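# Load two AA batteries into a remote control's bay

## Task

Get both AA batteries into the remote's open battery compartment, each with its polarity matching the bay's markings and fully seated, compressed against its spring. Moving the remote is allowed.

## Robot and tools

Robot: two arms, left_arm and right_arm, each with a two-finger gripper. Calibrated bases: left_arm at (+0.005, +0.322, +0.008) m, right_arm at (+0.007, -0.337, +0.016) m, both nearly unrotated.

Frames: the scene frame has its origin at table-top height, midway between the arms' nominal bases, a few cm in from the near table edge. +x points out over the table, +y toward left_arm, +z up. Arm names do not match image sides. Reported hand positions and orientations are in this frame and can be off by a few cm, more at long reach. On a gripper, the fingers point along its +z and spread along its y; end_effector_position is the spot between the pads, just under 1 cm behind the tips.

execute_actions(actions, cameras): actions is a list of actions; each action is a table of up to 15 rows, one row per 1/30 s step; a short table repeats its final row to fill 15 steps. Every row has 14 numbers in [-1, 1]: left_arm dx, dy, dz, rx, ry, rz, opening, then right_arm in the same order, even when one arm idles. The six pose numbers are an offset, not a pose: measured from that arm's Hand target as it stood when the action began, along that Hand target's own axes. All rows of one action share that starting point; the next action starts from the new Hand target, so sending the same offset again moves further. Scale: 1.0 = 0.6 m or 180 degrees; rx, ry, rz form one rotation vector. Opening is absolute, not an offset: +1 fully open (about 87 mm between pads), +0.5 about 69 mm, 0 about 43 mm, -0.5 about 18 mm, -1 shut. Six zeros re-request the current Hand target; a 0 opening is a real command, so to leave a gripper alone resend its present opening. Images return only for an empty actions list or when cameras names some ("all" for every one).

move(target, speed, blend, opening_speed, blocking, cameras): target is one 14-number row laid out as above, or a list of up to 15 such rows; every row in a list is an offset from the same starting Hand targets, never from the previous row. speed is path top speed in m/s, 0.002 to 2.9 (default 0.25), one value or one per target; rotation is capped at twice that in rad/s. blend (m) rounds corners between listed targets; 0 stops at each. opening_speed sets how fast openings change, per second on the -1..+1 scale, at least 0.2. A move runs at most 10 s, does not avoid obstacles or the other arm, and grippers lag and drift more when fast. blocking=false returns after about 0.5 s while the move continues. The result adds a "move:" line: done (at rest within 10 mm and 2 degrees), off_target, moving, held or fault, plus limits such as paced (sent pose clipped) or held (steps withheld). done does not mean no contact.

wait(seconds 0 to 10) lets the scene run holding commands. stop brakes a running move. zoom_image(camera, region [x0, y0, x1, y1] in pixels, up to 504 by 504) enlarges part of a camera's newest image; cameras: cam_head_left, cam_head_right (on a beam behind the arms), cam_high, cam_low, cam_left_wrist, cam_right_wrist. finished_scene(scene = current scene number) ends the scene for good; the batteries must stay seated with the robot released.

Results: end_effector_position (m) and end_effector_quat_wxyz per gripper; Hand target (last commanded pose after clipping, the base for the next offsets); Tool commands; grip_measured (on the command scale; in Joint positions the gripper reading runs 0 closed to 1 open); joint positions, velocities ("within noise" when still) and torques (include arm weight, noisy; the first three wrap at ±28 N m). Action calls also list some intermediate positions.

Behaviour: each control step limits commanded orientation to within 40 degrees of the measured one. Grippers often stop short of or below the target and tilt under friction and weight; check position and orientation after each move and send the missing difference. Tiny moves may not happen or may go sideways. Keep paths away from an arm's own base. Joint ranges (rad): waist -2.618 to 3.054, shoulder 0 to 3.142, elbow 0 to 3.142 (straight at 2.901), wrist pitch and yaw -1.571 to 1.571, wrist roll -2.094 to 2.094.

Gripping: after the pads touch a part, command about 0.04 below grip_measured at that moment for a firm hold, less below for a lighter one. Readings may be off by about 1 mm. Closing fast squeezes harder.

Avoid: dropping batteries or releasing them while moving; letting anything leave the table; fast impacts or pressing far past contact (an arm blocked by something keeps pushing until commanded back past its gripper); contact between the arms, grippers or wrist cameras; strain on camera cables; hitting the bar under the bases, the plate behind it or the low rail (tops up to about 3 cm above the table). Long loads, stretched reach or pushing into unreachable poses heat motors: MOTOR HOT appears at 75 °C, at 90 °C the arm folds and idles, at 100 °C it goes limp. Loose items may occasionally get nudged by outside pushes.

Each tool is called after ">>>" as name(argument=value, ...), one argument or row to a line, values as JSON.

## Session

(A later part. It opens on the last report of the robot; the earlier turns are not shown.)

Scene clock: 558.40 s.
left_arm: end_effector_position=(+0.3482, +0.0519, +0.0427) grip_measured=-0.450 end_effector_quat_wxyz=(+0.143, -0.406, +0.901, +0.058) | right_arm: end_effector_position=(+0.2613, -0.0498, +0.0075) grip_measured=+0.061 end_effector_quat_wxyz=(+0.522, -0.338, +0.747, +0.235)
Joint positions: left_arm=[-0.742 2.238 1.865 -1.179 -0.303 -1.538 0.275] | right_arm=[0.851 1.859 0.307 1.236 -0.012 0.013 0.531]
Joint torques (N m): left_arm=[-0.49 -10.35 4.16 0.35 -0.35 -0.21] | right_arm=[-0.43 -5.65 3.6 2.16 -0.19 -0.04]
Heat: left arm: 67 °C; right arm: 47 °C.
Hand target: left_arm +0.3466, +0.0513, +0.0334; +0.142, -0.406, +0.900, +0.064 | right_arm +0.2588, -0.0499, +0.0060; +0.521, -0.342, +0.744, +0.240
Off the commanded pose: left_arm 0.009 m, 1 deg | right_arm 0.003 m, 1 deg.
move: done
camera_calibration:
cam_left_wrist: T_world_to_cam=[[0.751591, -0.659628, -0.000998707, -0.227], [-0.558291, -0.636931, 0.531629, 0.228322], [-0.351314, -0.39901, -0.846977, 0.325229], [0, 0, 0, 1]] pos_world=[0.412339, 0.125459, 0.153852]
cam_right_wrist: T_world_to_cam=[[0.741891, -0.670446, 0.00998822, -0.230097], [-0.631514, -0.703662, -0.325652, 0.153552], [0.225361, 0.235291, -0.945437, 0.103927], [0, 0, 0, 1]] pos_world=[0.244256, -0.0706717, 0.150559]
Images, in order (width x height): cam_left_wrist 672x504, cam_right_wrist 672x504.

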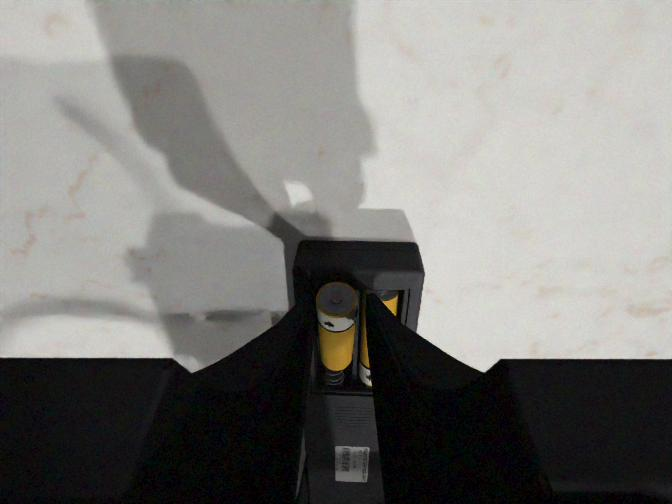

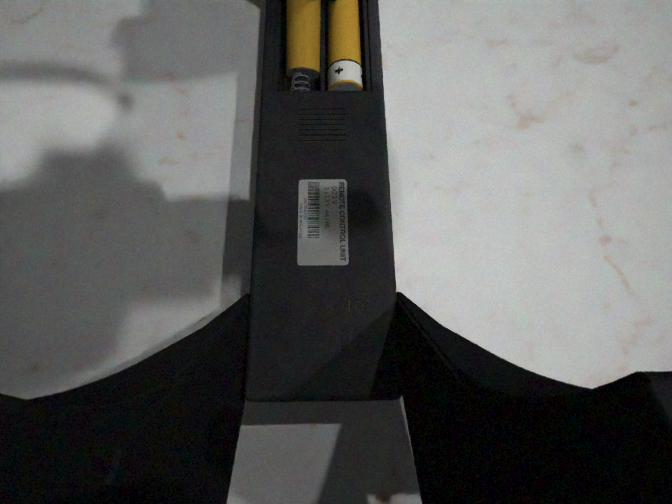

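>>> move(
  target=[
    [-0.0367, 0.0, -0.1133, 0, 0, 0, -0.45, 0, 0, 0, 0, 0, 0, -0.08],
    [-0.0602, -0.0013, -0.1057, 0.1303, 0.1303, 0.4879, -0.673, 0, 0, 0, 0, 0, 0, -0.08],
    [-0.0433, -0.0013, -0.0535, 0.1303, 0.1303, 0.4879, -0.673, 0, 0, 0, 0, 0, 0, -0.08],
  ],
  speed=0.25,
  blend=[0.015, 0, 0],
  cameras=["cam_left_wrist", "cam_right_wrist"],
)

>>> zoom_image(
  camera="cam_left_wrist",
  region=[220, 180, 420, 330],
)

>>> zoom_image(
  camera="cam_right_wrist",
  region=[255, 0, 395, 100],
)

Scene clock: 566.50 s.
left_arm: end_effector_position=(+0.3536, +0.0641, +0.0739) grip_measured=-0.673 end_effector_quat_wxyz=(-0.039, +0.351, +0.931, -0.090) | right_arm: end_effector_position=(+0.2613, -0.0498, +0.0075) grip_measured=+0.061 end_effector_quat_wxyz=(+0.522, -0.338, +0.747, +0.235)
Joint positions: left_arm=[-0.617 2.535 2.478 -1.557 0.199 0.154 0.164] | right_arm=[0.851 1.859 0.307 1.236 -0.012 0.013 0.531]
Joint torques (N m): left_arm=[0.42 -12 7.36 0.11 0.14 0.01] | right_arm=[-0.42 -5.67 3.62 2.17 -0.19 -0.03]
Heat: left arm: 68 °C; right arm: 47 °C.
Hand target: left_arm +0.3570, +0.0618, +0.0721; -0.037, +0.352, +0.930, -0.097 | right_arm +0.2588, -0.0499, +0.0060; +0.521, -0.342, +0.744, +0.240
Off the commanded pose: left_arm 0.005 m, 1 deg | right_arm 0.003 m, 1 deg.
move: done; target 2's new opening was sent with left_arm's hand 0.004 m and 4 deg from that target
camera_calibration:
cam_left_wrist: T_world_to_cam=[[-0.646263, -0.741259, 0.181327, 0.263021], [-0.387197, 0.523273, 0.759121, 0.0707563], [-0.657588, 0.420382, -0.625185, 0.397872], [0, 0, 0, 1]] pos_world=[0.459013, -0.00931648, 0.147338]
cam_right_wrist: T_world_to_cam=[[0.741891, -0.670446, 0.00998822, -0.230097], [-0.631514, -0.703662, -0.325652, 0.153552], [0.225361, 0.235291, -0.945437, 0.103927], [0, 0, 0, 1]] pos_world=[0.244256, -0.0706717, 0.150559]
Images, in order (width x height): cam_left_wrist 672x504, cam_right_wrist 672x504.

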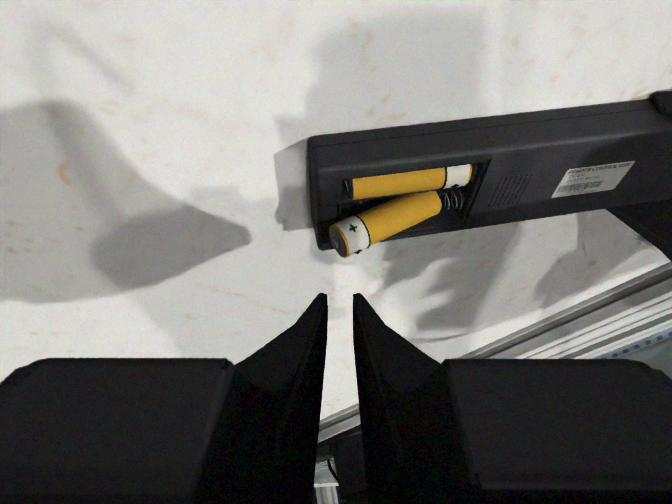

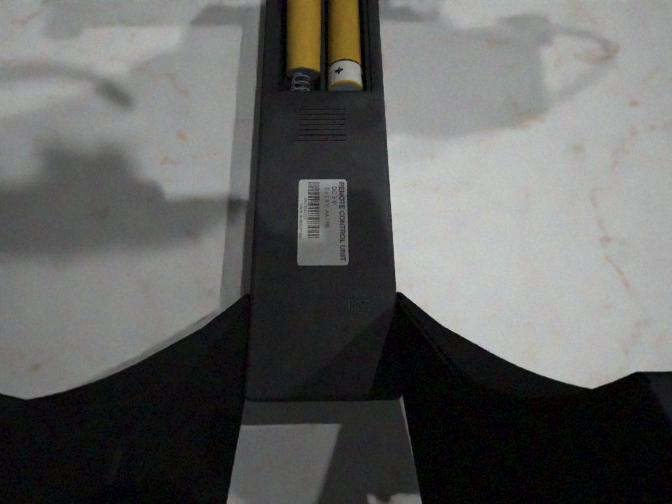

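Scaled by 2.520 from the camera's 672x504 image, which has a finer 960x720 frame.

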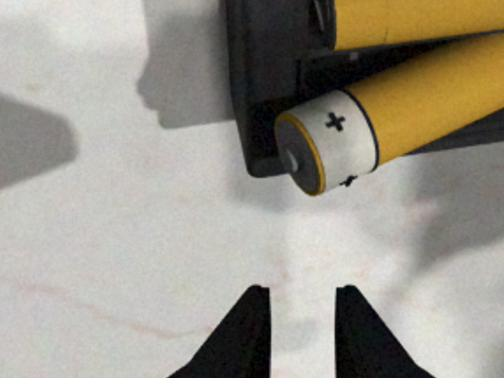

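Scaled by 3.600 from the camera's 672x504 image, which has a finer 960x720 frame.

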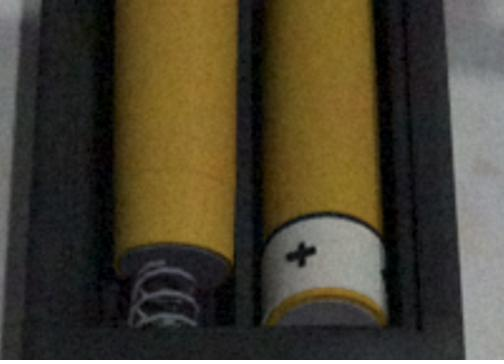

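>>> move(
  target=[-0.0066, -0.0032, 0.0213, 0, 0, 0, -0.673, 0, 0, 0, 0, 0, 0, -0.08],
  speed=0.08,
  cameras=["cam_left_wrist"],
)

>>> zoom_image(
  camera="cam_left_wrist",
  region=[260, 190, 440, 330],
)

Scene clock: 569.60 s.
left_arm: end_effector_position=(+0.3589, +0.0607, +0.0727) grip_measured=-0.673 end_effector_quat_wxyz=(-0.027, +0.352, +0.931, -0.092) | right_arm: end_effector_position=(+0.2613, -0.0498, +0.0075) grip_measured=+0.061 end_effector_quat_wxyz=(+0.522, -0.338, +0.747, +0.235)
Joint positions: left_arm=[-0.617 2.535 2.478 -1.532 0.199 0.155 0.164] | right_arm=[0.851 1.859 0.307 1.236 -0.012 0.013 0.531]
Joint torques (N m): left_arm=[-0.42 -11.58 4.49 0.32 0.18 -0.04] | right_arm=[-0.42 -5.67 3.63 2.17 -0.19 -0.04]
Heat: left arm: 69 °C; right arm: 47 °C.
Hand target: left_arm +0.3570, +0.0558, +0.0600; -0.037, +0.352, +0.930, -0.097 | right_arm +0.2588, -0.0499, +0.0060; +0.521, -0.342, +0.744, +0.240
Off the commanded pose: left_arm 0.014 m, 1 deg | right_arm 0.003 m, 1 deg.
move: off_target (left_arm)
camera_calibration:
cam_left_wrist: T_world_to_cam=[[-0.650582, -0.738385, 0.177569, 0.265799], [-0.403114, 0.533919, 0.743256, 0.0817579], [-0.643617, 0.411968, -0.645012, 0.398903], [0, 0, 0, 1]] pos_world=[0.462623, -0.0117253, 0.149332]
Images, in order (width x height): cam_left_wrist 672x504.

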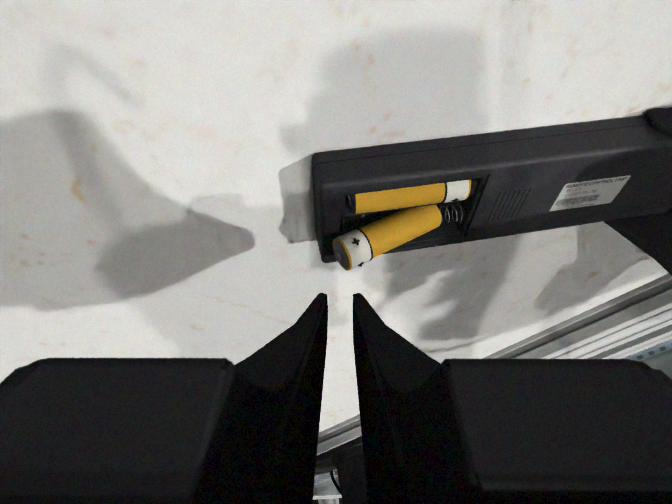

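Scaled by 2.800 from the camera's 672x504 image, which has a finer 960x720 frame.

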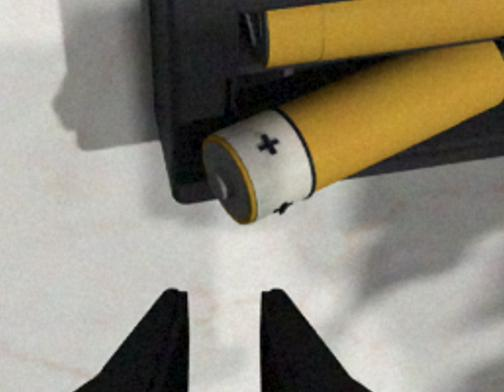

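>>> move(
  target=[0.0, -0.0025, 0.0209, 0, 0, 0, -0.673, 0, 0, 0, 0, 0, 0, -0.08],
  speed=0.08,
  cameras=["cam_left_wrist"],
)

>>> zoom_image(
  camera="cam_left_wrist",
  region=[260, 190, 440, 330],
)

Scene clock: 572.27 s.
left_arm: end_effector_position=(+0.3561, +0.0569, +0.0547) grip_measured=-0.673 end_effector_quat_wxyz=(-0.033, +0.355, +0.930, -0.091) | right_arm: end_effector_position=(+0.2613, -0.0498, +0.0075) grip_measured=+0.061 end_effector_quat_wxyz=(+0.522, -0.338, +0.747, +0.235)
Joint positions: left_arm=[-0.628 2.535 2.404 -1.468 0.199 0.151 0.164] | right_arm=[0.851 1.859 0.307 1.236 -0.012 0.013 0.531]
Joint torques (N m): left_arm=[-0.36 -12.67 4.45 0.35 0.2 -0.11] | right_arm=[-0.42 -5.67 3.62 2.17 -0.19 -0.04]
Heat: left arm: 70 °C; right arm: 47 °C.
Hand target: left_arm +0.3544, +0.0527, +0.0480; -0.037, +0.352, +0.930, -0.097 | right_arm +0.2588, -0.0499, +0.0060; +0.521, -0.342, +0.744, +0.240
Off the commanded pose: left_arm 0.008 m, 1 deg | right_arm 0.003 m, 1 deg.
move: done
camera_calibration:
cam_left_wrist: T_world_to_cam=[[-0.653824, -0.735113, 0.17923, 0.265257], [-0.39204, 0.531723, 0.750717, 0.0918454], [-0.647162, 0.420572, -0.635847, 0.387327], [0, 0, 0, 1]] pos_world=[0.460102, -0.0167412, 0.129788]
Images, in order (width x height): cam_left_wrist 672x504.

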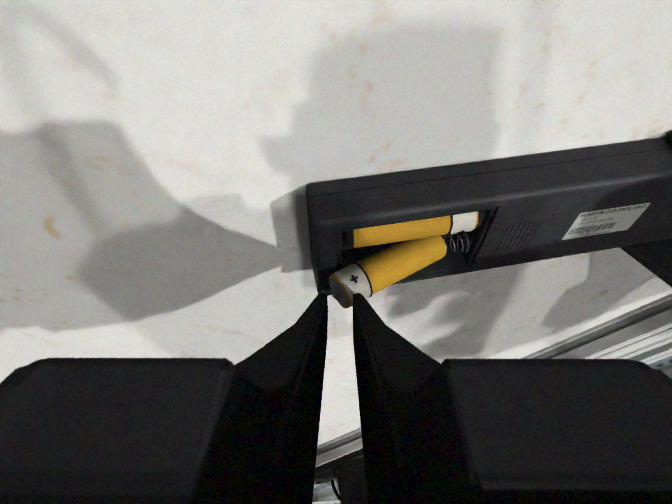

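Scaled by 2.800 from the camera's 672x504 image, which has a finer 960x720 frame.

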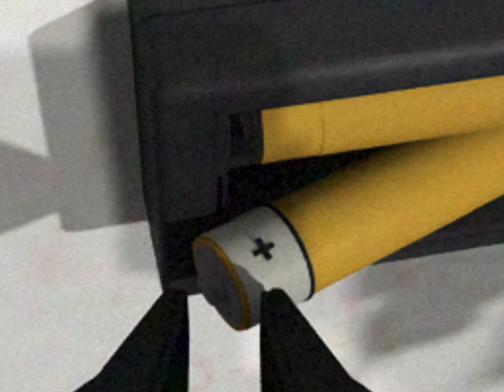

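>>> move(
  target=[0.0, 0.0038, 0.0179, 0, 0, 0, -0.673, 0, 0, 0, 0, 0, 0, -0.08],
  speed=0.06,
  cameras=["cam_left_wrist"],
)

>>> zoom_image(
  camera="cam_left_wrist",
  region=[260, 200, 440, 340],
)

Scene clock: 573.70 s.
left_arm: end_effector_position=(+0.3479, +0.0548, +0.0493) grip_measured=-0.673 end_effector_quat_wxyz=(-0.050, +0.349, +0.930, -0.105) | right_arm: end_effector_position=(+0.2613, -0.0498, +0.0075) grip_measured=+0.061 end_effector_quat_wxyz=(+0.522, -0.338, +0.747, +0.235)
Joint positions: left_arm=[-0.628 2.534 2.371 -1.463 0.234 0.143 0.164] | right_arm=[0.851 1.859 0.307 1.236 -0.012 0.013 0.531]
Joint torques (N m): left_arm=[-0.51 -12.88 2.54 0.66 -0.11 -0.05] | right_arm=[-0.43 -5.65 3.62 2.17 -0.19 -0.03]
Heat: left arm: 70 °C; right arm: 47 °C.
Hand target: left_arm +0.3543, +0.0528, +0.0369; -0.037, +0.352, +0.930, -0.097 | right_arm +0.2588, -0.0499, +0.0060; +0.521, -0.342, +0.744, +0.240
Off the commanded pose: left_arm 0.014 m, 2 deg | right_arm 0.003 m, 1 deg.
move: off_target (left_arm)
camera_calibration:
cam_left_wrist: T_world_to_cam=[[-0.638571, -0.738519, 0.216373, 0.25235], [-0.365195, 0.538297, 0.759519, 0.0836108], [-0.677392, 0.405988, -0.613445, 0.389617], [0, 0, 0, 1]] pos_world=[0.455601, -0.0168224, 0.120903]
Images, in order (width x height): cam_left_wrist 672x504.

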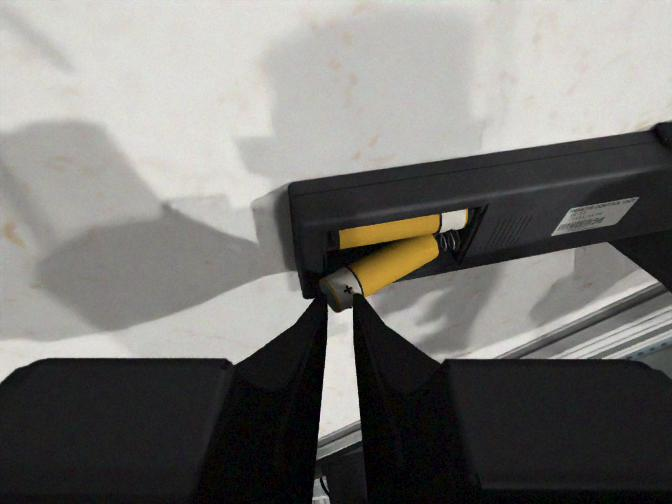

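Scaled by 2.800 from the camera's 672x504 image, which has a finer 960x720 frame.

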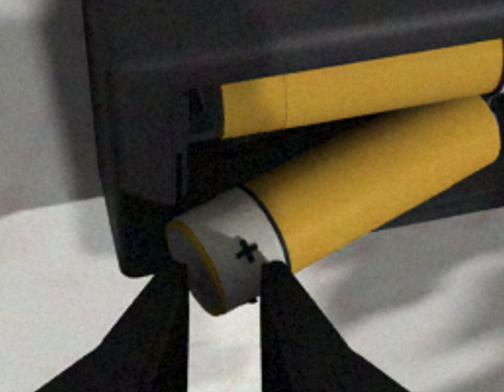

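>>> move(
  target=[
    [-0.007, -0.0087, -0.0507, 0, 0, 0, -0.673, 0, 0, 0, 0, 0, 0, -0.08],
    [-0.007, -0.0045, -0.0207, 0, 0, 0, -0.673, 0, 0, 0, 0, 0, 0, -0.08],
  ],
  speed=0.08,
  cameras=["cam_left_wrist"],
)

>>> zoom_image(
  camera="cam_left_wrist",
  region=[260, 200, 440, 340],
)

Scene clock: 576.90 s.
left_arm: end_effector_position=(+0.3566, +0.0501, +0.0580) grip_measured=-0.673 end_effector_quat_wxyz=(-0.036, +0.350, +0.930, -0.105) | right_arm: end_effector_position=(+0.2613, -0.0498, +0.0075) grip_measured=+0.061 end_effector_quat_wxyz=(+0.522, -0.338, +0.747, +0.235)
Joint positions: left_arm=[-0.628 2.569 2.478 -1.507 0.229 0.143 0.164] | right_arm=[0.851 1.859 0.307 1.236 -0.012 0.013 0.531]
Joint torques (N m): left_arm=[-0.36 -12.64 4.3 0.36 -0.07 -0.03] | right_arm=[-0.4 -5.68 3.62 2.17 -0.19 -0.03]
Heat: left arm: 72 °C; right arm: 47 °C.
Hand target: left_arm +0.3575, +0.0499, +0.0498; -0.037, +0.352, +0.930, -0.097 | right_arm +0.2588, -0.0499, +0.0060; +0.521, -0.342, +0.744, +0.240
Off the commanded pose: left_arm 0.008 m, 1 deg | right_arm 0.003 m, 1 deg.
move: done
camera_calibration:
cam_left_wrist: T_world_to_cam=[[-0.644423, -0.735876, 0.207859, 0.254975], [-0.384502, 0.546801, 0.743752, 0.0901189], [-0.660967, 0.399368, -0.635317, 0.398585], [0, 0, 0, 1]] pos_world=[0.462414, -0.0208297, 0.133203]
Images, in order (width x height): cam_left_wrist 672x504.

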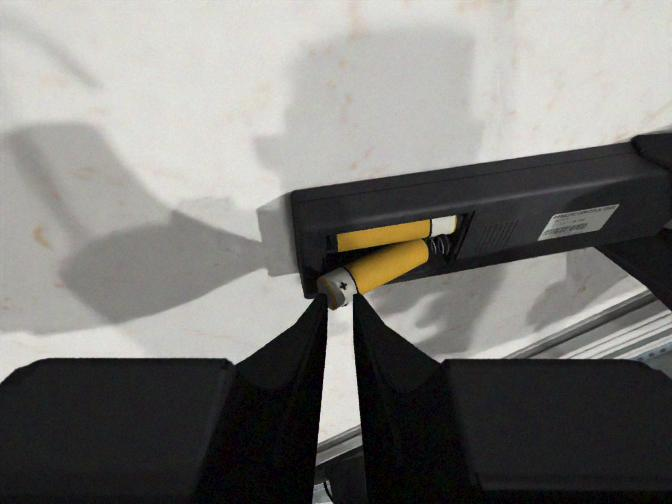

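Scaled by 2.800 from the camera's 672x504 image, which has a finer 960x720 frame.

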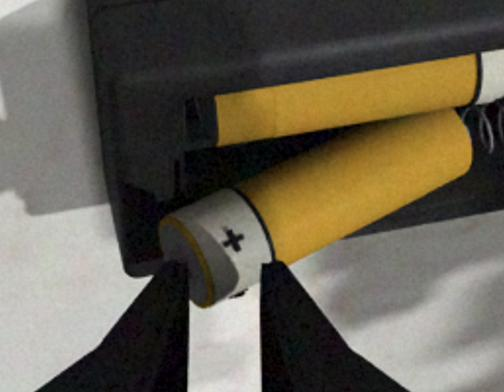

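>>> move(
  target=[
    [0.013, -0.0043, -0.0501, 0, 0, 0, -0.673, 0, 0, 0, 0, 0, 0, -0.08],
    [0.013, 0.007, 0.0033, 0, 0, 0, -0.673, 0, 0, 0, 0, 0, 0, -0.08],
  ],
  speed=0.1,
  cameras=["cam_left_wrist"],
)

>>> zoom_image(
  camera="cam_left_wrist",
  region=[260, 200, 440, 340],
)

Scene clock: 580.27 s.
left_arm: end_effector_position=(+0.3405, +0.0614, +0.0419) grip_measured=-0.673 end_effector_quat_wxyz=(-0.076, +0.346, +0.930, -0.095) | right_arm: end_effector_position=(+0.2613, -0.0498, +0.0075) grip_measured=+0.061 end_effector_quat_wxyz=(+0.522, -0.338, +0.747, +0.235)
Joint positions: left_arm=[-0.628 2.558 2.374 -1.498 0.227 0.145 0.164] | right_arm=[0.851 1.859 0.307 1.236 -0.012 0.013 0.531]
Joint torques (N m): left_arm=[0.24 -16.28 3.58 0.62 -0.1 0.02] | right_arm=[-0.42 -5.67 3.6 2.16 -0.19 -0.04]
Heat: left arm: 73 °C; right arm: 47 °C.
Hand target: left_arm +0.3540, +0.0579, +0.0469; -0.037, +0.352, +0.930, -0.097 | right_arm +0.2588, -0.0499, +0.0060; +0.521, -0.342, +0.744, +0.240
Off the commanded pose: left_arm 0.015 m, 5 deg | right_arm 0.003 m, 1 deg.
move: off_target (left_arm)
camera_calibration:
cam_left_wrist: T_world_to_cam=[[-0.630858, -0.745195, 0.216108, 0.25192], [-0.330886, 0.510316, 0.793783, 0.0715913], [-0.701807, 0.429257, -0.568512, 0.382515], [0, 0, 0, 1]] pos_world=[0.451066, -0.0130023, 0.106195]
Images, in order (width x height): cam_left_wrist 672x504.

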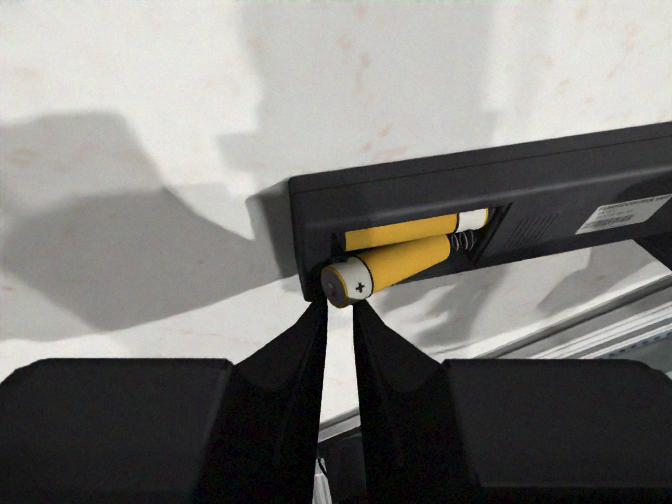

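Scaled by 2.800 from the camera's 672x504 image, which has a finer 960x720 frame.

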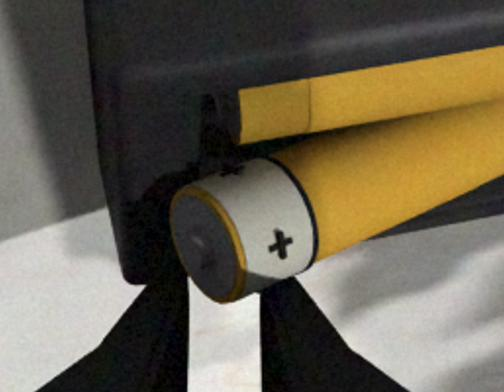

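>>> move(
  target=[-0.003, -0.015, -0.09, 0, 0, 0, -0.673, 0, 0, 0, 0, 0, 0, -0.08],
  speed=0.1,
  cameras=["cam_left_wrist", "cam_right_wrist"],
)

>>> zoom_image(
  camera="cam_left_wrist",
  region=[260, 160, 440, 300],
)

Scene clock: 582.30 s.
left_arm: end_effector_position=(+0.3517, +0.0560, +0.0734) grip_measured=-0.673 end_effector_quat_wxyz=(-0.040, +0.349, +0.931, -0.103) | right_arm: end_effector_position=(+0.2613, -0.0498, +0.0075) grip_measured=+0.061 end_effector_quat_wxyz=(+0.522, -0.338, +0.747, +0.235)
Joint positions: left_arm=[-0.624 2.546 2.495 -1.557 0.227 0.145 0.164] | right_arm=[0.851 1.859 0.307 1.236 -0.012 0.013 0.531]
Joint torques (N m): left_arm=[0.61 -18.54 6.82 -0.06 -0.06 -0.03] | right_arm=[-0.42 -5.65 3.6 2.16 -0.2 -0.03]
Heat: left arm: 74 °C; right arm: 47 °C.
Hand target: left_arm +0.3570, +0.0584, +0.1017; -0.037, +0.352, +0.930, -0.097 | right_arm +0.2588, -0.0499, +0.0060; +0.521, -0.342, +0.744, +0.240
Off the commanded pose: left_arm 0.029 m, 1 deg | right_arm 0.003 m, 1 deg.
joint sent to its limit (left arm) — joint 4 (wrist pitch), lower limit. The joint targets are off in orientation, not in position.
move: off_target (left_arm)
camera_calibration:
cam_left_wrist: T_world_to_cam=[[-0.641432, -0.738829, 0.206631, 0.252134], [-0.38113, 0.540634, 0.74997, 0.0722335], [-0.665811, 0.402301, -0.62837, 0.403807], [0, 0, 0, 1]] pos_world=[0.458116, -0.0152196, 0.147468]
cam_right_wrist: T_world_to_cam=[[0.741891, -0.670446, 0.00998822, -0.230097], [-0.631514, -0.703662, -0.325652, 0.153552], [0.225361, 0.235291, -0.945437, 0.103927], [0, 0, 0, 1]] pos_world=[0.244256, -0.0706717, 0.150559]
Images, in order (width x height): cam_left_wrist 672x504, cam_right_wrist 672x504.

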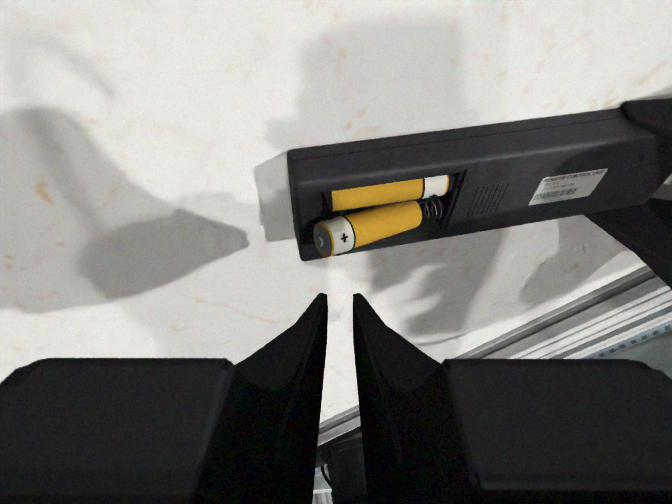

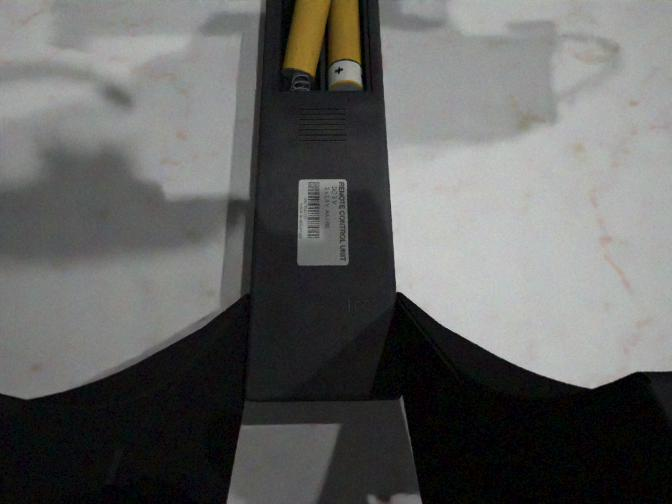

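Scaled by 2.800 from the camera's 672x504 image, which has a finer 960x720 frame.

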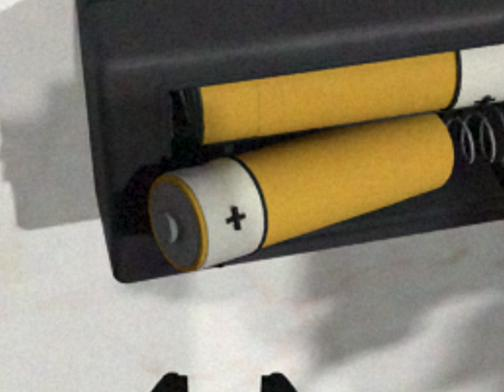

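>>> move(
  target=[0.2011, -0.0589, -0.1034, -0.0667, -0.3554, 0.0246, -0.2, 0, 0, 0, 0, 0, 0, -0.08],
  speed=0.25,
  cameras=["cam_right_wrist"],
)

>>> wait(
  seconds=10,
  cameras=[],
)

Scene clock: 586.80 s.
left_arm: end_effector_position=(+0.2511, +0.1219, +0.1684) grip_measured=-0.200 end_effector_quat_wxyz=(+0.491, +0.289, +0.802, -0.179) | right_arm: end_effector_position=(+0.2613, -0.0498, +0.0075) grip_measured=+0.061 end_effector_quat_wxyz=(+0.522, -0.338, +0.747, +0.235)
Joint positions: left_arm=[-0.707 0.935 0.635 -0.175 0.035 0.006 0.4] | right_arm=[0.851 1.859 0.307 1.236 -0.012 0.013 0.531]
Joint torques (N m): left_arm=[-0.35 -2.92 5.59 2.19 -0.23 -0.11] | right_arm=[-0.42 -5.65 3.6 2.16 -0.19 -0.04]
Heat: left arm: 75 °C; right arm: 47 °C. Fold the left arm in close to its base, or ease its load, before you think long.
Hand target: left_arm +0.2522, +0.1221, +0.1697; +0.499, +0.283, +0.800, -0.177 | right_arm +0.2588, -0.0499, +0.0060; +0.521, -0.342, +0.744, +0.240
Off the commanded pose: left_arm 0.002 m, 1 deg | right_arm 0.003 m, 1 deg.
MOTOR HOT: joint 2 (shoulder) of the left arm reports 75 °C; the controller's stop level is 90 °C. To cool a motor, set the load down, stop pushing, or move to a pose that needs little force.
move: done
camera_calibration:
cam_right_wrist: T_world_to_cam=[[0.741891, -0.670446, 0.00998822, -0.230097], [-0.631514, -0.703662, -0.325652, 0.153552], [0.225361, 0.235291, -0.945437, 0.103927], [0, 0, 0, 1]] pos_world=[0.244256, -0.0706717, 0.150559]
Images, in order (width x height): cam_right_wrist 672x504.

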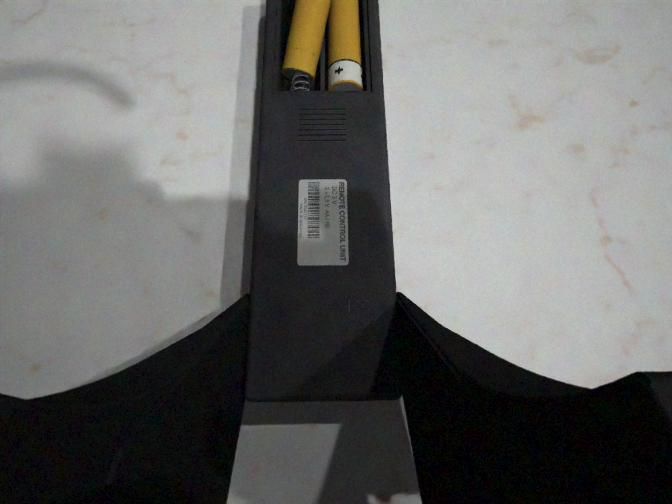

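Scene clock: 596.80 s.
left_arm: end_effector_position=(+0.2512, +0.1219, +0.1685) grip_measured=-0.200 end_effector_quat_wxyz=(+0.491, +0.289, +0.802, -0.179) | right_arm: end_effector_position=(+0.2613, -0.0498, +0.0075) grip_measured=+0.061 end_effector_quat_wxyz=(+0.522, -0.338, +0.747, +0.235)
Joint positions: left_arm=[-0.707 0.935 0.635 -0.174 0.034 0.006 0.4] | right_arm=[0.851 1.859 0.307 1.236 -0.012 0.013 0.531]
Joint torques (N m): left_arm=[-0.51 -2.69 5.48 2.17 -0.21 -0.11] | right_arm=[-0.43 -5.64 3.62 2.17 -0.19 -0.04]
Heat: left arm: 70 °C; right arm: 47 °C.
Hand target: left_arm +0.2522, +0.1221, +0.1697; +0.499, +0.283, +0.800, -0.177 | right_arm +0.2588, -0.0499, +0.0060; +0.521, -0.342, +0.744, +0.240
Tool commands: left_gripper/opening=-0.2 right_gripper/opening=-0.08
Off the commanded pose: left_arm 0.002 m, 1 deg | right_arm 0.003 m, 1 deg.
MOTOR HOT: cleared for the motors of the left arm.
wait: 10.00 s; at rest by 0.17 s
No camera images: "cameras" was empty.

>>> move(
  target=[-0.0121, 0.0217, 0.213, -0.2676, 0.2812, -0.4285, -0.2, 0, 0, 0, 0, 0, 0, -0.08],
  speed=0.25,
  cameras=["cam_left_wrist"],
)

>>> zoom_image(
  camera="cam_left_wrist",
  region=[280, 160, 420, 330],
)

Scene clock: 605.43 s.
left_arm: end_effector_position=(+0.3500, +0.0594, +0.1233) grip_measured=-0.200 end_effector_quat_wxyz=(+0.010, -0.401, +0.916, -0.001) | right_arm: end_effector_position=(+0.2613, -0.0498, +0.0075) grip_measured=+0.061 end_effector_quat_wxyz=(+0.522, -0.338, +0.747, +0.235)
Joint positions: left_arm=[-0.604 2.271 2.225 -1.515 -0.007 -1.382 0.4] | right_arm=[0.851 1.859 0.307 1.236 -0.012 0.013 0.531]
Joint torques (N m): left_arm=[0.43 -9.99 7.69 0.1 0.05 -0.15] | right_arm=[-0.43 -5.67 3.62 2.16 -0.19 -0.04]
Heat: left arm: 68 °C; right arm: 47 °C.
Hand target: left_arm +0.3520, +0.0578, +0.1200; +0.000, -0.407, +0.913, +0.000 | right_arm +0.2588, -0.0499, +0.0060; +0.521, -0.342, +0.744, +0.240
Off the commanded pose: left_arm 0.004 m, 1 deg | right_arm 0.003 m, 1 deg.
move: done
camera_calibration:
cam_left_wrist: T_world_to_cam=[[0.736055, -0.676915, -0.00316604, -0.216648], [-0.442575, -0.48477, 0.754404, 0.114235], [-0.512202, -0.553881, -0.656403, 0.439088], [0, 0, 0, 1]] pos_world=[0.434924, 0.151928, 0.201353]
Images, in order (width x height): cam_left_wrist 672x504.

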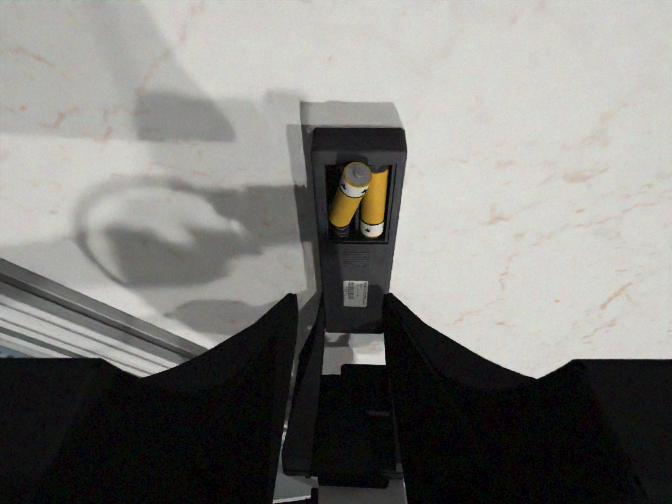

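Scaled by 2.965 from the camera's 672x504 image, which has a finer 960x720 frame.

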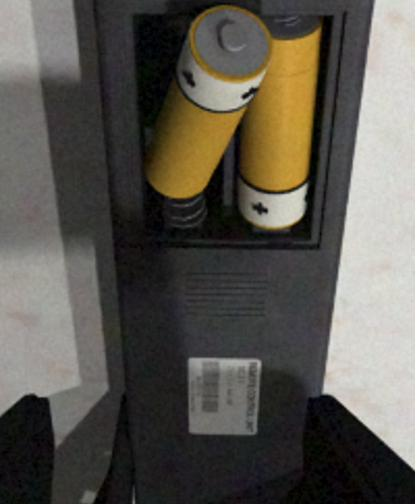

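>>> move(
  target=[0.0155, -0.0097, 0.075, 0.0081, -0.0943, 0.0543, -0.4, 0, 0, 0, 0, 0, 0, -0.08],
  speed=0.15,
  cameras=["cam_left_wrist"],
)

>>> zoom_image(
  camera="cam_left_wrist",
  region=[270, 200, 420, 380],
)

Scene clock: 610.70 s.
left_arm: end_effector_position=(+0.3463, +0.0467, +0.0628) grip_measured=-0.400 end_effector_quat_wxyz=(+0.122, -0.326, +0.936, +0.060) | right_arm: end_effector_position=(+0.2613, -0.0498, +0.0075) grip_measured=+0.061 end_effector_quat_wxyz=(+0.522, -0.338, +0.747, +0.235)
Joint positions: left_arm=[-0.74 2.271 2.001 -1.28 -0.264 -1.36 0.3] | right_arm=[0.851 1.859 0.307 1.236 -0.012 0.013 0.531]
Joint torques (N m): left_arm=[-0.13 -15.13 4.38 0.39 -0.45 0.04] | right_arm=[-0.43 -5.67 3.63 2.16 -0.19 -0.04]
Heat: left arm: 70 °C; right arm: 47 °C.
Hand target: left_arm +0.3502, +0.0471, +0.0749; +0.140, -0.324, +0.935, +0.048 | right_arm +0.2588, -0.0499, +0.0060; +0.521, -0.342, +0.744, +0.240
Off the commanded pose: left_arm 0.013 m, 2 deg | right_arm 0.003 m, 1 deg.
move: off_target (left_arm)
camera_calibration:
cam_left_wrist: T_world_to_cam=[[0.628329, -0.77659, -0.0459356, -0.178125], [-0.624987, -0.539067, 0.564623, 0.229678], [-0.463243, -0.32606, -0.82407, 0.373357], [0, 0, 0, 1]] pos_world=[0.428422, 0.107219, 0.169808]
Images, in order (width x height): cam_left_wrist 672x504.

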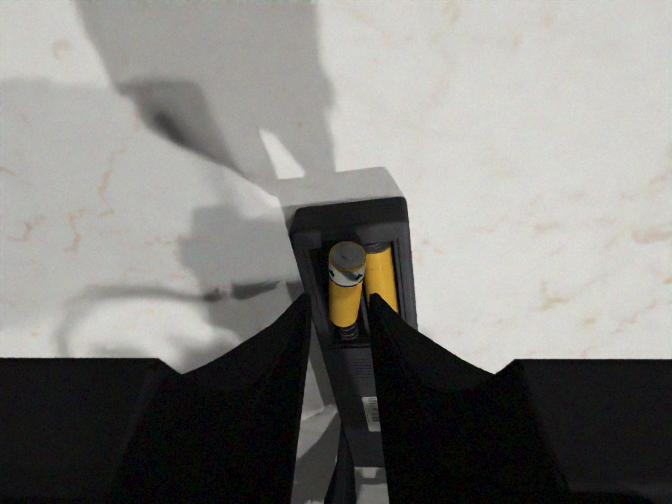

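Scaled by 2.800 from the camera's 672x504 image, which has a finer 960x720 frame.

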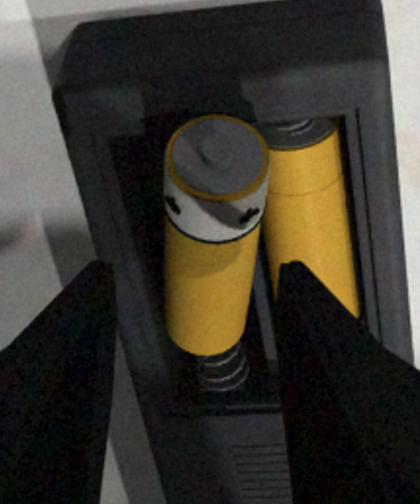

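>>> move(
  target=[0.0121, 0.0, 0.0539, 0, 0, 0, -0.4, 0, 0, 0, 0, 0, 0, -0.08],
  speed=0.08,
  cameras=["cam_left_wrist"],
)

>>> zoom_image(
  camera="cam_left_wrist",
  region=[270, 240, 420, 400],
)

Scene clock: 613.33 s.
left_arm: end_effector_position=(+0.3442, +0.0492, +0.0419) grip_measured=-0.400 end_effector_quat_wxyz=(+0.123, -0.321, +0.937, +0.060) | right_arm: end_effector_position=(+0.2613, -0.0498, +0.0075) grip_measured=+0.061 end_effector_quat_wxyz=(+0.522, -0.338, +0.747, +0.235)
Joint positions: left_arm=[-0.74 2.262 1.903 -1.188 -0.266 -1.349 0.3] | right_arm=[0.851 1.859 0.307 1.236 -0.012 0.013 0.531]
Joint torques (N m): left_arm=[0.35 -12.96 3.19 0.65 -0.49 -0.01] | right_arm=[-0.44 -5.67 3.62 2.17 -0.19 -0.03]
Heat: left arm: 72 °C; right arm: 47 °C.
Hand target: left_arm +0.3522, +0.0486, +0.0419; +0.140, -0.324, +0.935, +0.048 | right_arm +0.2588, -0.0499, +0.0060; +0.521, -0.342, +0.744, +0.240
Off the commanded pose: left_arm 0.008 m, 2 deg | right_arm 0.003 m, 1 deg.
move: done
camera_calibration:
cam_left_wrist: T_world_to_cam=[[0.620655, -0.782709, -0.0464037, -0.172787], [-0.631057, -0.533774, 0.562897, 0.243376], [-0.465353, -0.320081, -0.825224, 0.356545], [0, 0, 0, 1]] pos_world=[0.426745, 0.10879, 0.149216]
Images, in order (width x height): cam_left_wrist 672x504.

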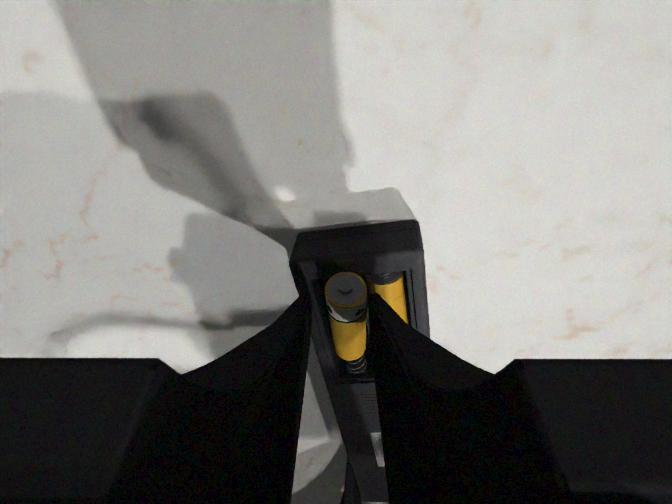

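Scaled by 3.150 from the camera's 672x504 image, which has a finer 960x720 frame.

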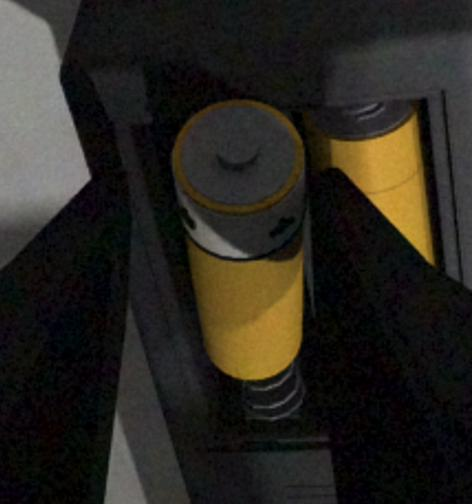

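>>> move(
  target=[0.0, 0.0, 0.0, 0, 0, 0, -0.66, 0, 0, 0, 0, 0, 0, -0.08],
  speed=0.08,
  opening_speed=0.8,
  cameras=["cam_left_wrist", "cam_right_wrist"],
)

>>> zoom_image(
  camera="cam_left_wrist",
  region=[270, 240, 420, 400],
)

Scene clock: 614.37 s.
left_arm: end_effector_position=(+0.3467, +0.0473, +0.0416) grip_measured=-0.584 end_effector_quat_wxyz=(+0.127, -0.320, +0.937, +0.055) | right_arm: end_effector_position=(+0.2613, -0.0498, +0.0075) grip_measured=+0.061 end_effector_quat_wxyz=(+0.522, -0.338, +0.747, +0.235)
Joint positions: left_arm=[-0.74 2.261 1.901 -1.173 -0.267 -1.345 0.208] | right_arm=[0.851 1.859 0.307 1.236 -0.012 0.013 0.531]
Joint torques (N m): left_arm=[0.18 -13.22 3.48 0.59 -0.39 -0.09] | right_arm=[-0.42 -5.65 3.62 2.17 -0.19 -0.04]
Heat: left arm: 72 °C; right arm: 47 °C.
Hand target: left_arm +0.3522, +0.0485, +0.0420; +0.140, -0.324, +0.934, +0.048 | right_arm +0.2588, -0.0499, +0.0060; +0.521, -0.342, +0.744, +0.240
Off the commanded pose: left_arm 0.006 m, 2 deg | right_arm 0.003 m, 1 deg.
move: done
camera_calibration:
cam_left_wrist: T_world_to_cam=[[0.61787, -0.785513, -0.0347338, -0.175206], [-0.639115, -0.527467, 0.559742, 0.246765], [-0.458006, -0.323649, -0.827938, 0.354544], [0, 0, 0, 1]] pos_world=[0.428349, 0.107282, 0.14933]
cam_right_wrist: T_world_to_cam=[[0.741891, -0.670446, 0.00998822, -0.230097], [-0.631514, -0.703662, -0.325652, 0.153552], [0.225361, 0.235291, -0.945437, 0.103927], [0, 0, 0, 1]] pos_world=[0.244256, -0.0706717, 0.150559]
Images, in order (width x height): cam_left_wrist 672x504, cam_right_wrist 672x504.

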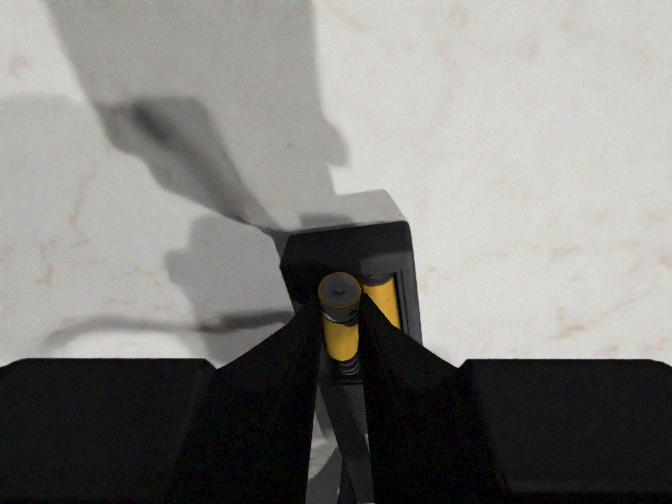

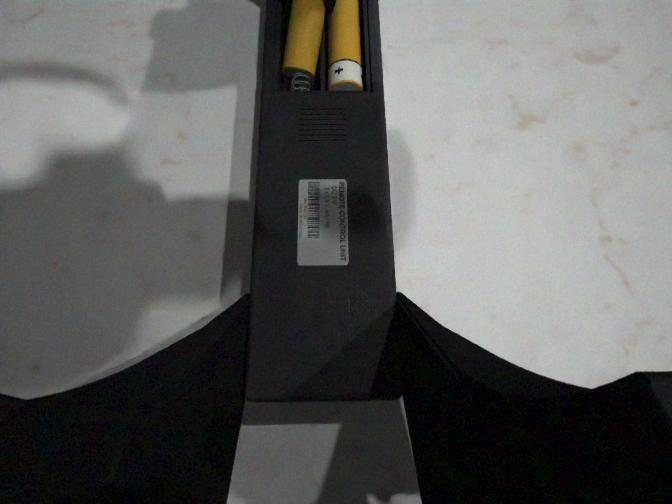

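Scaled by 3.150 from the camera's 672x504 image, which has a finer 960x720 frame.

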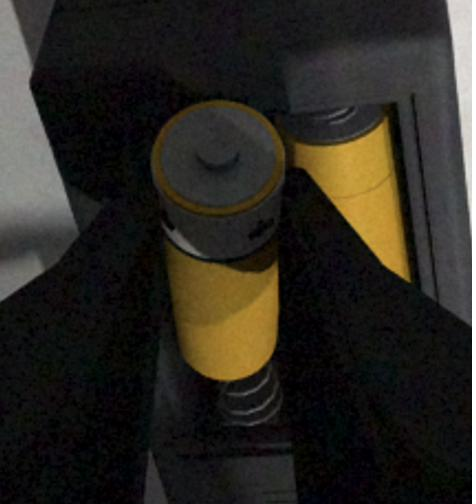

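>>> move(
  target=[-0.0187, 0.0093, -0.0607, -0.0175, -0.0051, -0.0547, -0.66, 0, 0, 0, 0, 0, 0, -0.08],
  speed=0.1,
  cameras=["cam_left_wrist", "cam_right_wrist"],
)

>>> zoom_image(
  camera="cam_right_wrist",
  region=[255, 0, 395, 100],
)

Scene clock: 617.63 s.
left_arm: end_effector_position=(+0.3427, +0.0537, +0.0639) grip_measured=-0.584 end_effector_quat_wxyz=(+0.126, -0.400, +0.905, +0.076) | right_arm: end_effector_position=(+0.2613, -0.0498, +0.0075) grip_measured=+0.061 end_effector_quat_wxyz=(+0.522, -0.338, +0.747, +0.235)
Joint positions: left_arm=[-0.74 2.261 1.989 -1.326 -0.287 -1.529 0.208] | right_arm=[0.851 1.859 0.307 1.236 -0.012 0.013 0.531]
Joint torques (N m): left_arm=[-0.23 -13.72 7.84 -0.06 -0.5 -0.17] | right_arm=[-0.42 -5.65 3.63 2.16 -0.19 -0.04]
Heat: left arm: 72 °C; right arm: 47 °C.
Hand target: left_arm +0.3487, +0.0530, +0.0800; +0.142, -0.406, +0.900, +0.064 | right_arm +0.2588, -0.0499, +0.0060; +0.521, -0.342, +0.744, +0.240
Off the commanded pose: left_arm 0.017 m, 2 deg | right_arm 0.003 m, 1 deg.
move: off_target (left_arm)
camera_calibration:
cam_left_wrist: T_world_to_cam=[[0.746604, -0.663419, -0.049583, -0.21662], [-0.536101, -0.644102, 0.545645, 0.206918], [-0.393928, -0.380799, -0.836548, 0.354956], [0, 0, 0, 1]] pos_world=[0.412485, 0.124734, 0.173293]
cam_right_wrist: T_world_to_cam=[[0.741891, -0.670446, 0.00998822, -0.230097], [-0.631514, -0.703662, -0.325652, 0.153552], [0.225361, 0.235291, -0.945437, 0.103927], [0, 0, 0, 1]] pos_world=[0.244256, -0.0706717, 0.150559]
Images, in order (width x height): cam_left_wrist 672x504, cam_right_wrist 672x504.

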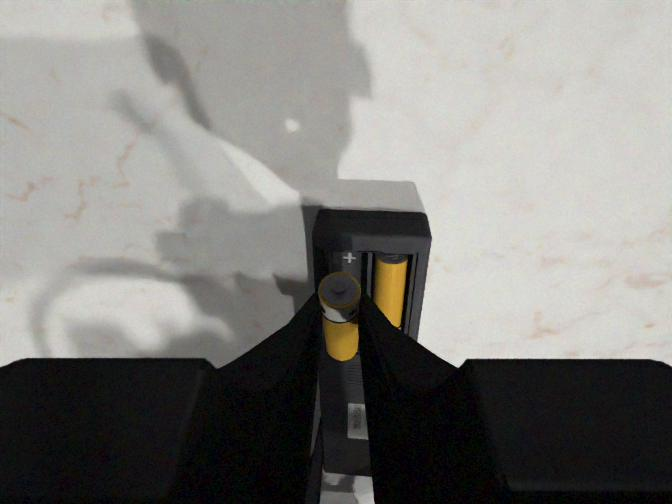

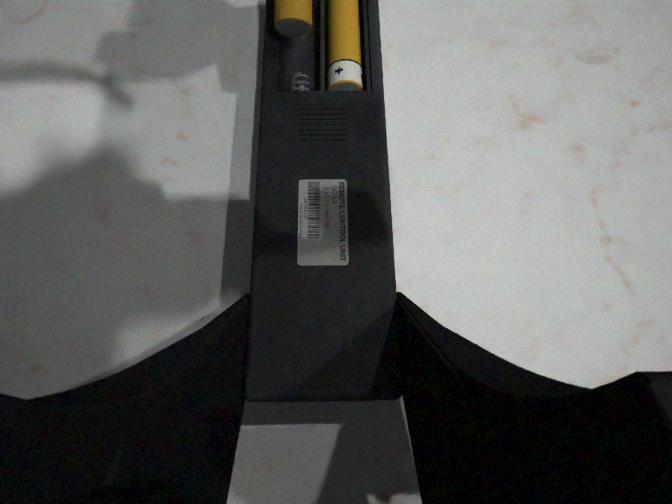

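Scaled by 3.600 from the camera's 672x504 image, which has a finer 960x720 frame.

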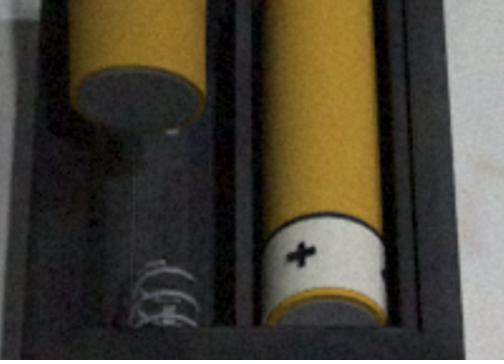

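>>> move(
  target=[0.018, -0.0018, 0.0554, 0, 0, 0, -0.66, 0, 0, 0, 0, 0, 0, -0.08],
  speed=0.1,
  cameras=["cam_right_wrist"],
)

>>> zoom_image(
  camera="cam_right_wrist",
  region=[255, 0, 395, 100],
)

Scene clock: 619.13 s.
left_arm: end_effector_position=(+0.3451, +0.0521, +0.0445) grip_measured=-0.584 end_effector_quat_wxyz=(+0.130, -0.403, +0.904, +0.069) | right_arm: end_effector_position=(+0.2612, -0.0498, +0.0075) grip_measured=+0.061 end_effector_quat_wxyz=(+0.522, -0.338, +0.747, +0.235)
Joint positions: left_arm=[-0.74 2.261 1.912 -1.233 -0.287 -1.532 0.208] | right_arm=[0.851 1.859 0.307 1.236 -0.013 0.013 0.531]
Joint torques (N m): left_arm=[-0.14 -12.41 4.19 0.33 -0.43 -0.12] | right_arm=[-0.43 -5.67 3.6 2.17 -0.19 -0.04]
Heat: left arm: 72 °C; right arm: 47 °C.
Hand target: left_arm +0.3495, +0.0523, +0.0451; +0.142, -0.406, +0.901, +0.064 | right_arm +0.2588, -0.0499, +0.0060; +0.521, -0.342, +0.744, +0.240
Off the commanded pose: left_arm 0.004 m, 2 deg | right_arm 0.003 m, 1 deg.
move: done
camera_calibration:
cam_right_wrist: T_world_to_cam=[[0.742118, -0.670196, 0.0098776, -0.230117], [-0.631317, -0.703865, -0.325596, 0.153481], [0.225166, 0.235395, -0.945457, 0.103985], [0, 0, 0, 1]] pos_world=[0.244255, -0.0706717, 0.150559]
Images, in order (width x height): cam_right_wrist 672x504.

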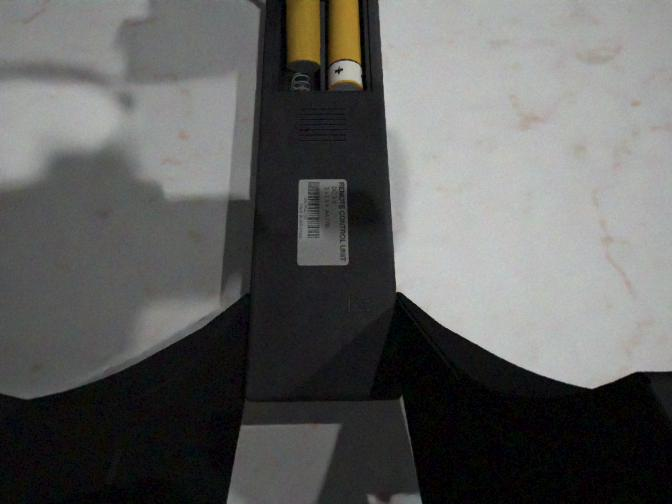

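Scaled by 3.600 from the camera's 672x504 image, which has a finer 960x720 frame.

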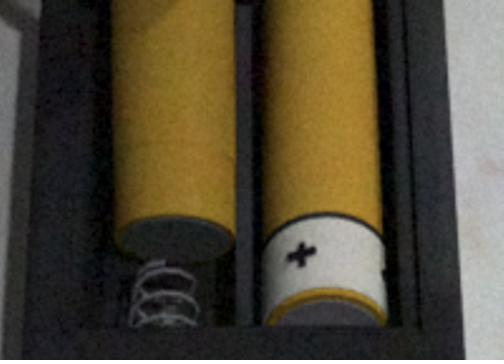

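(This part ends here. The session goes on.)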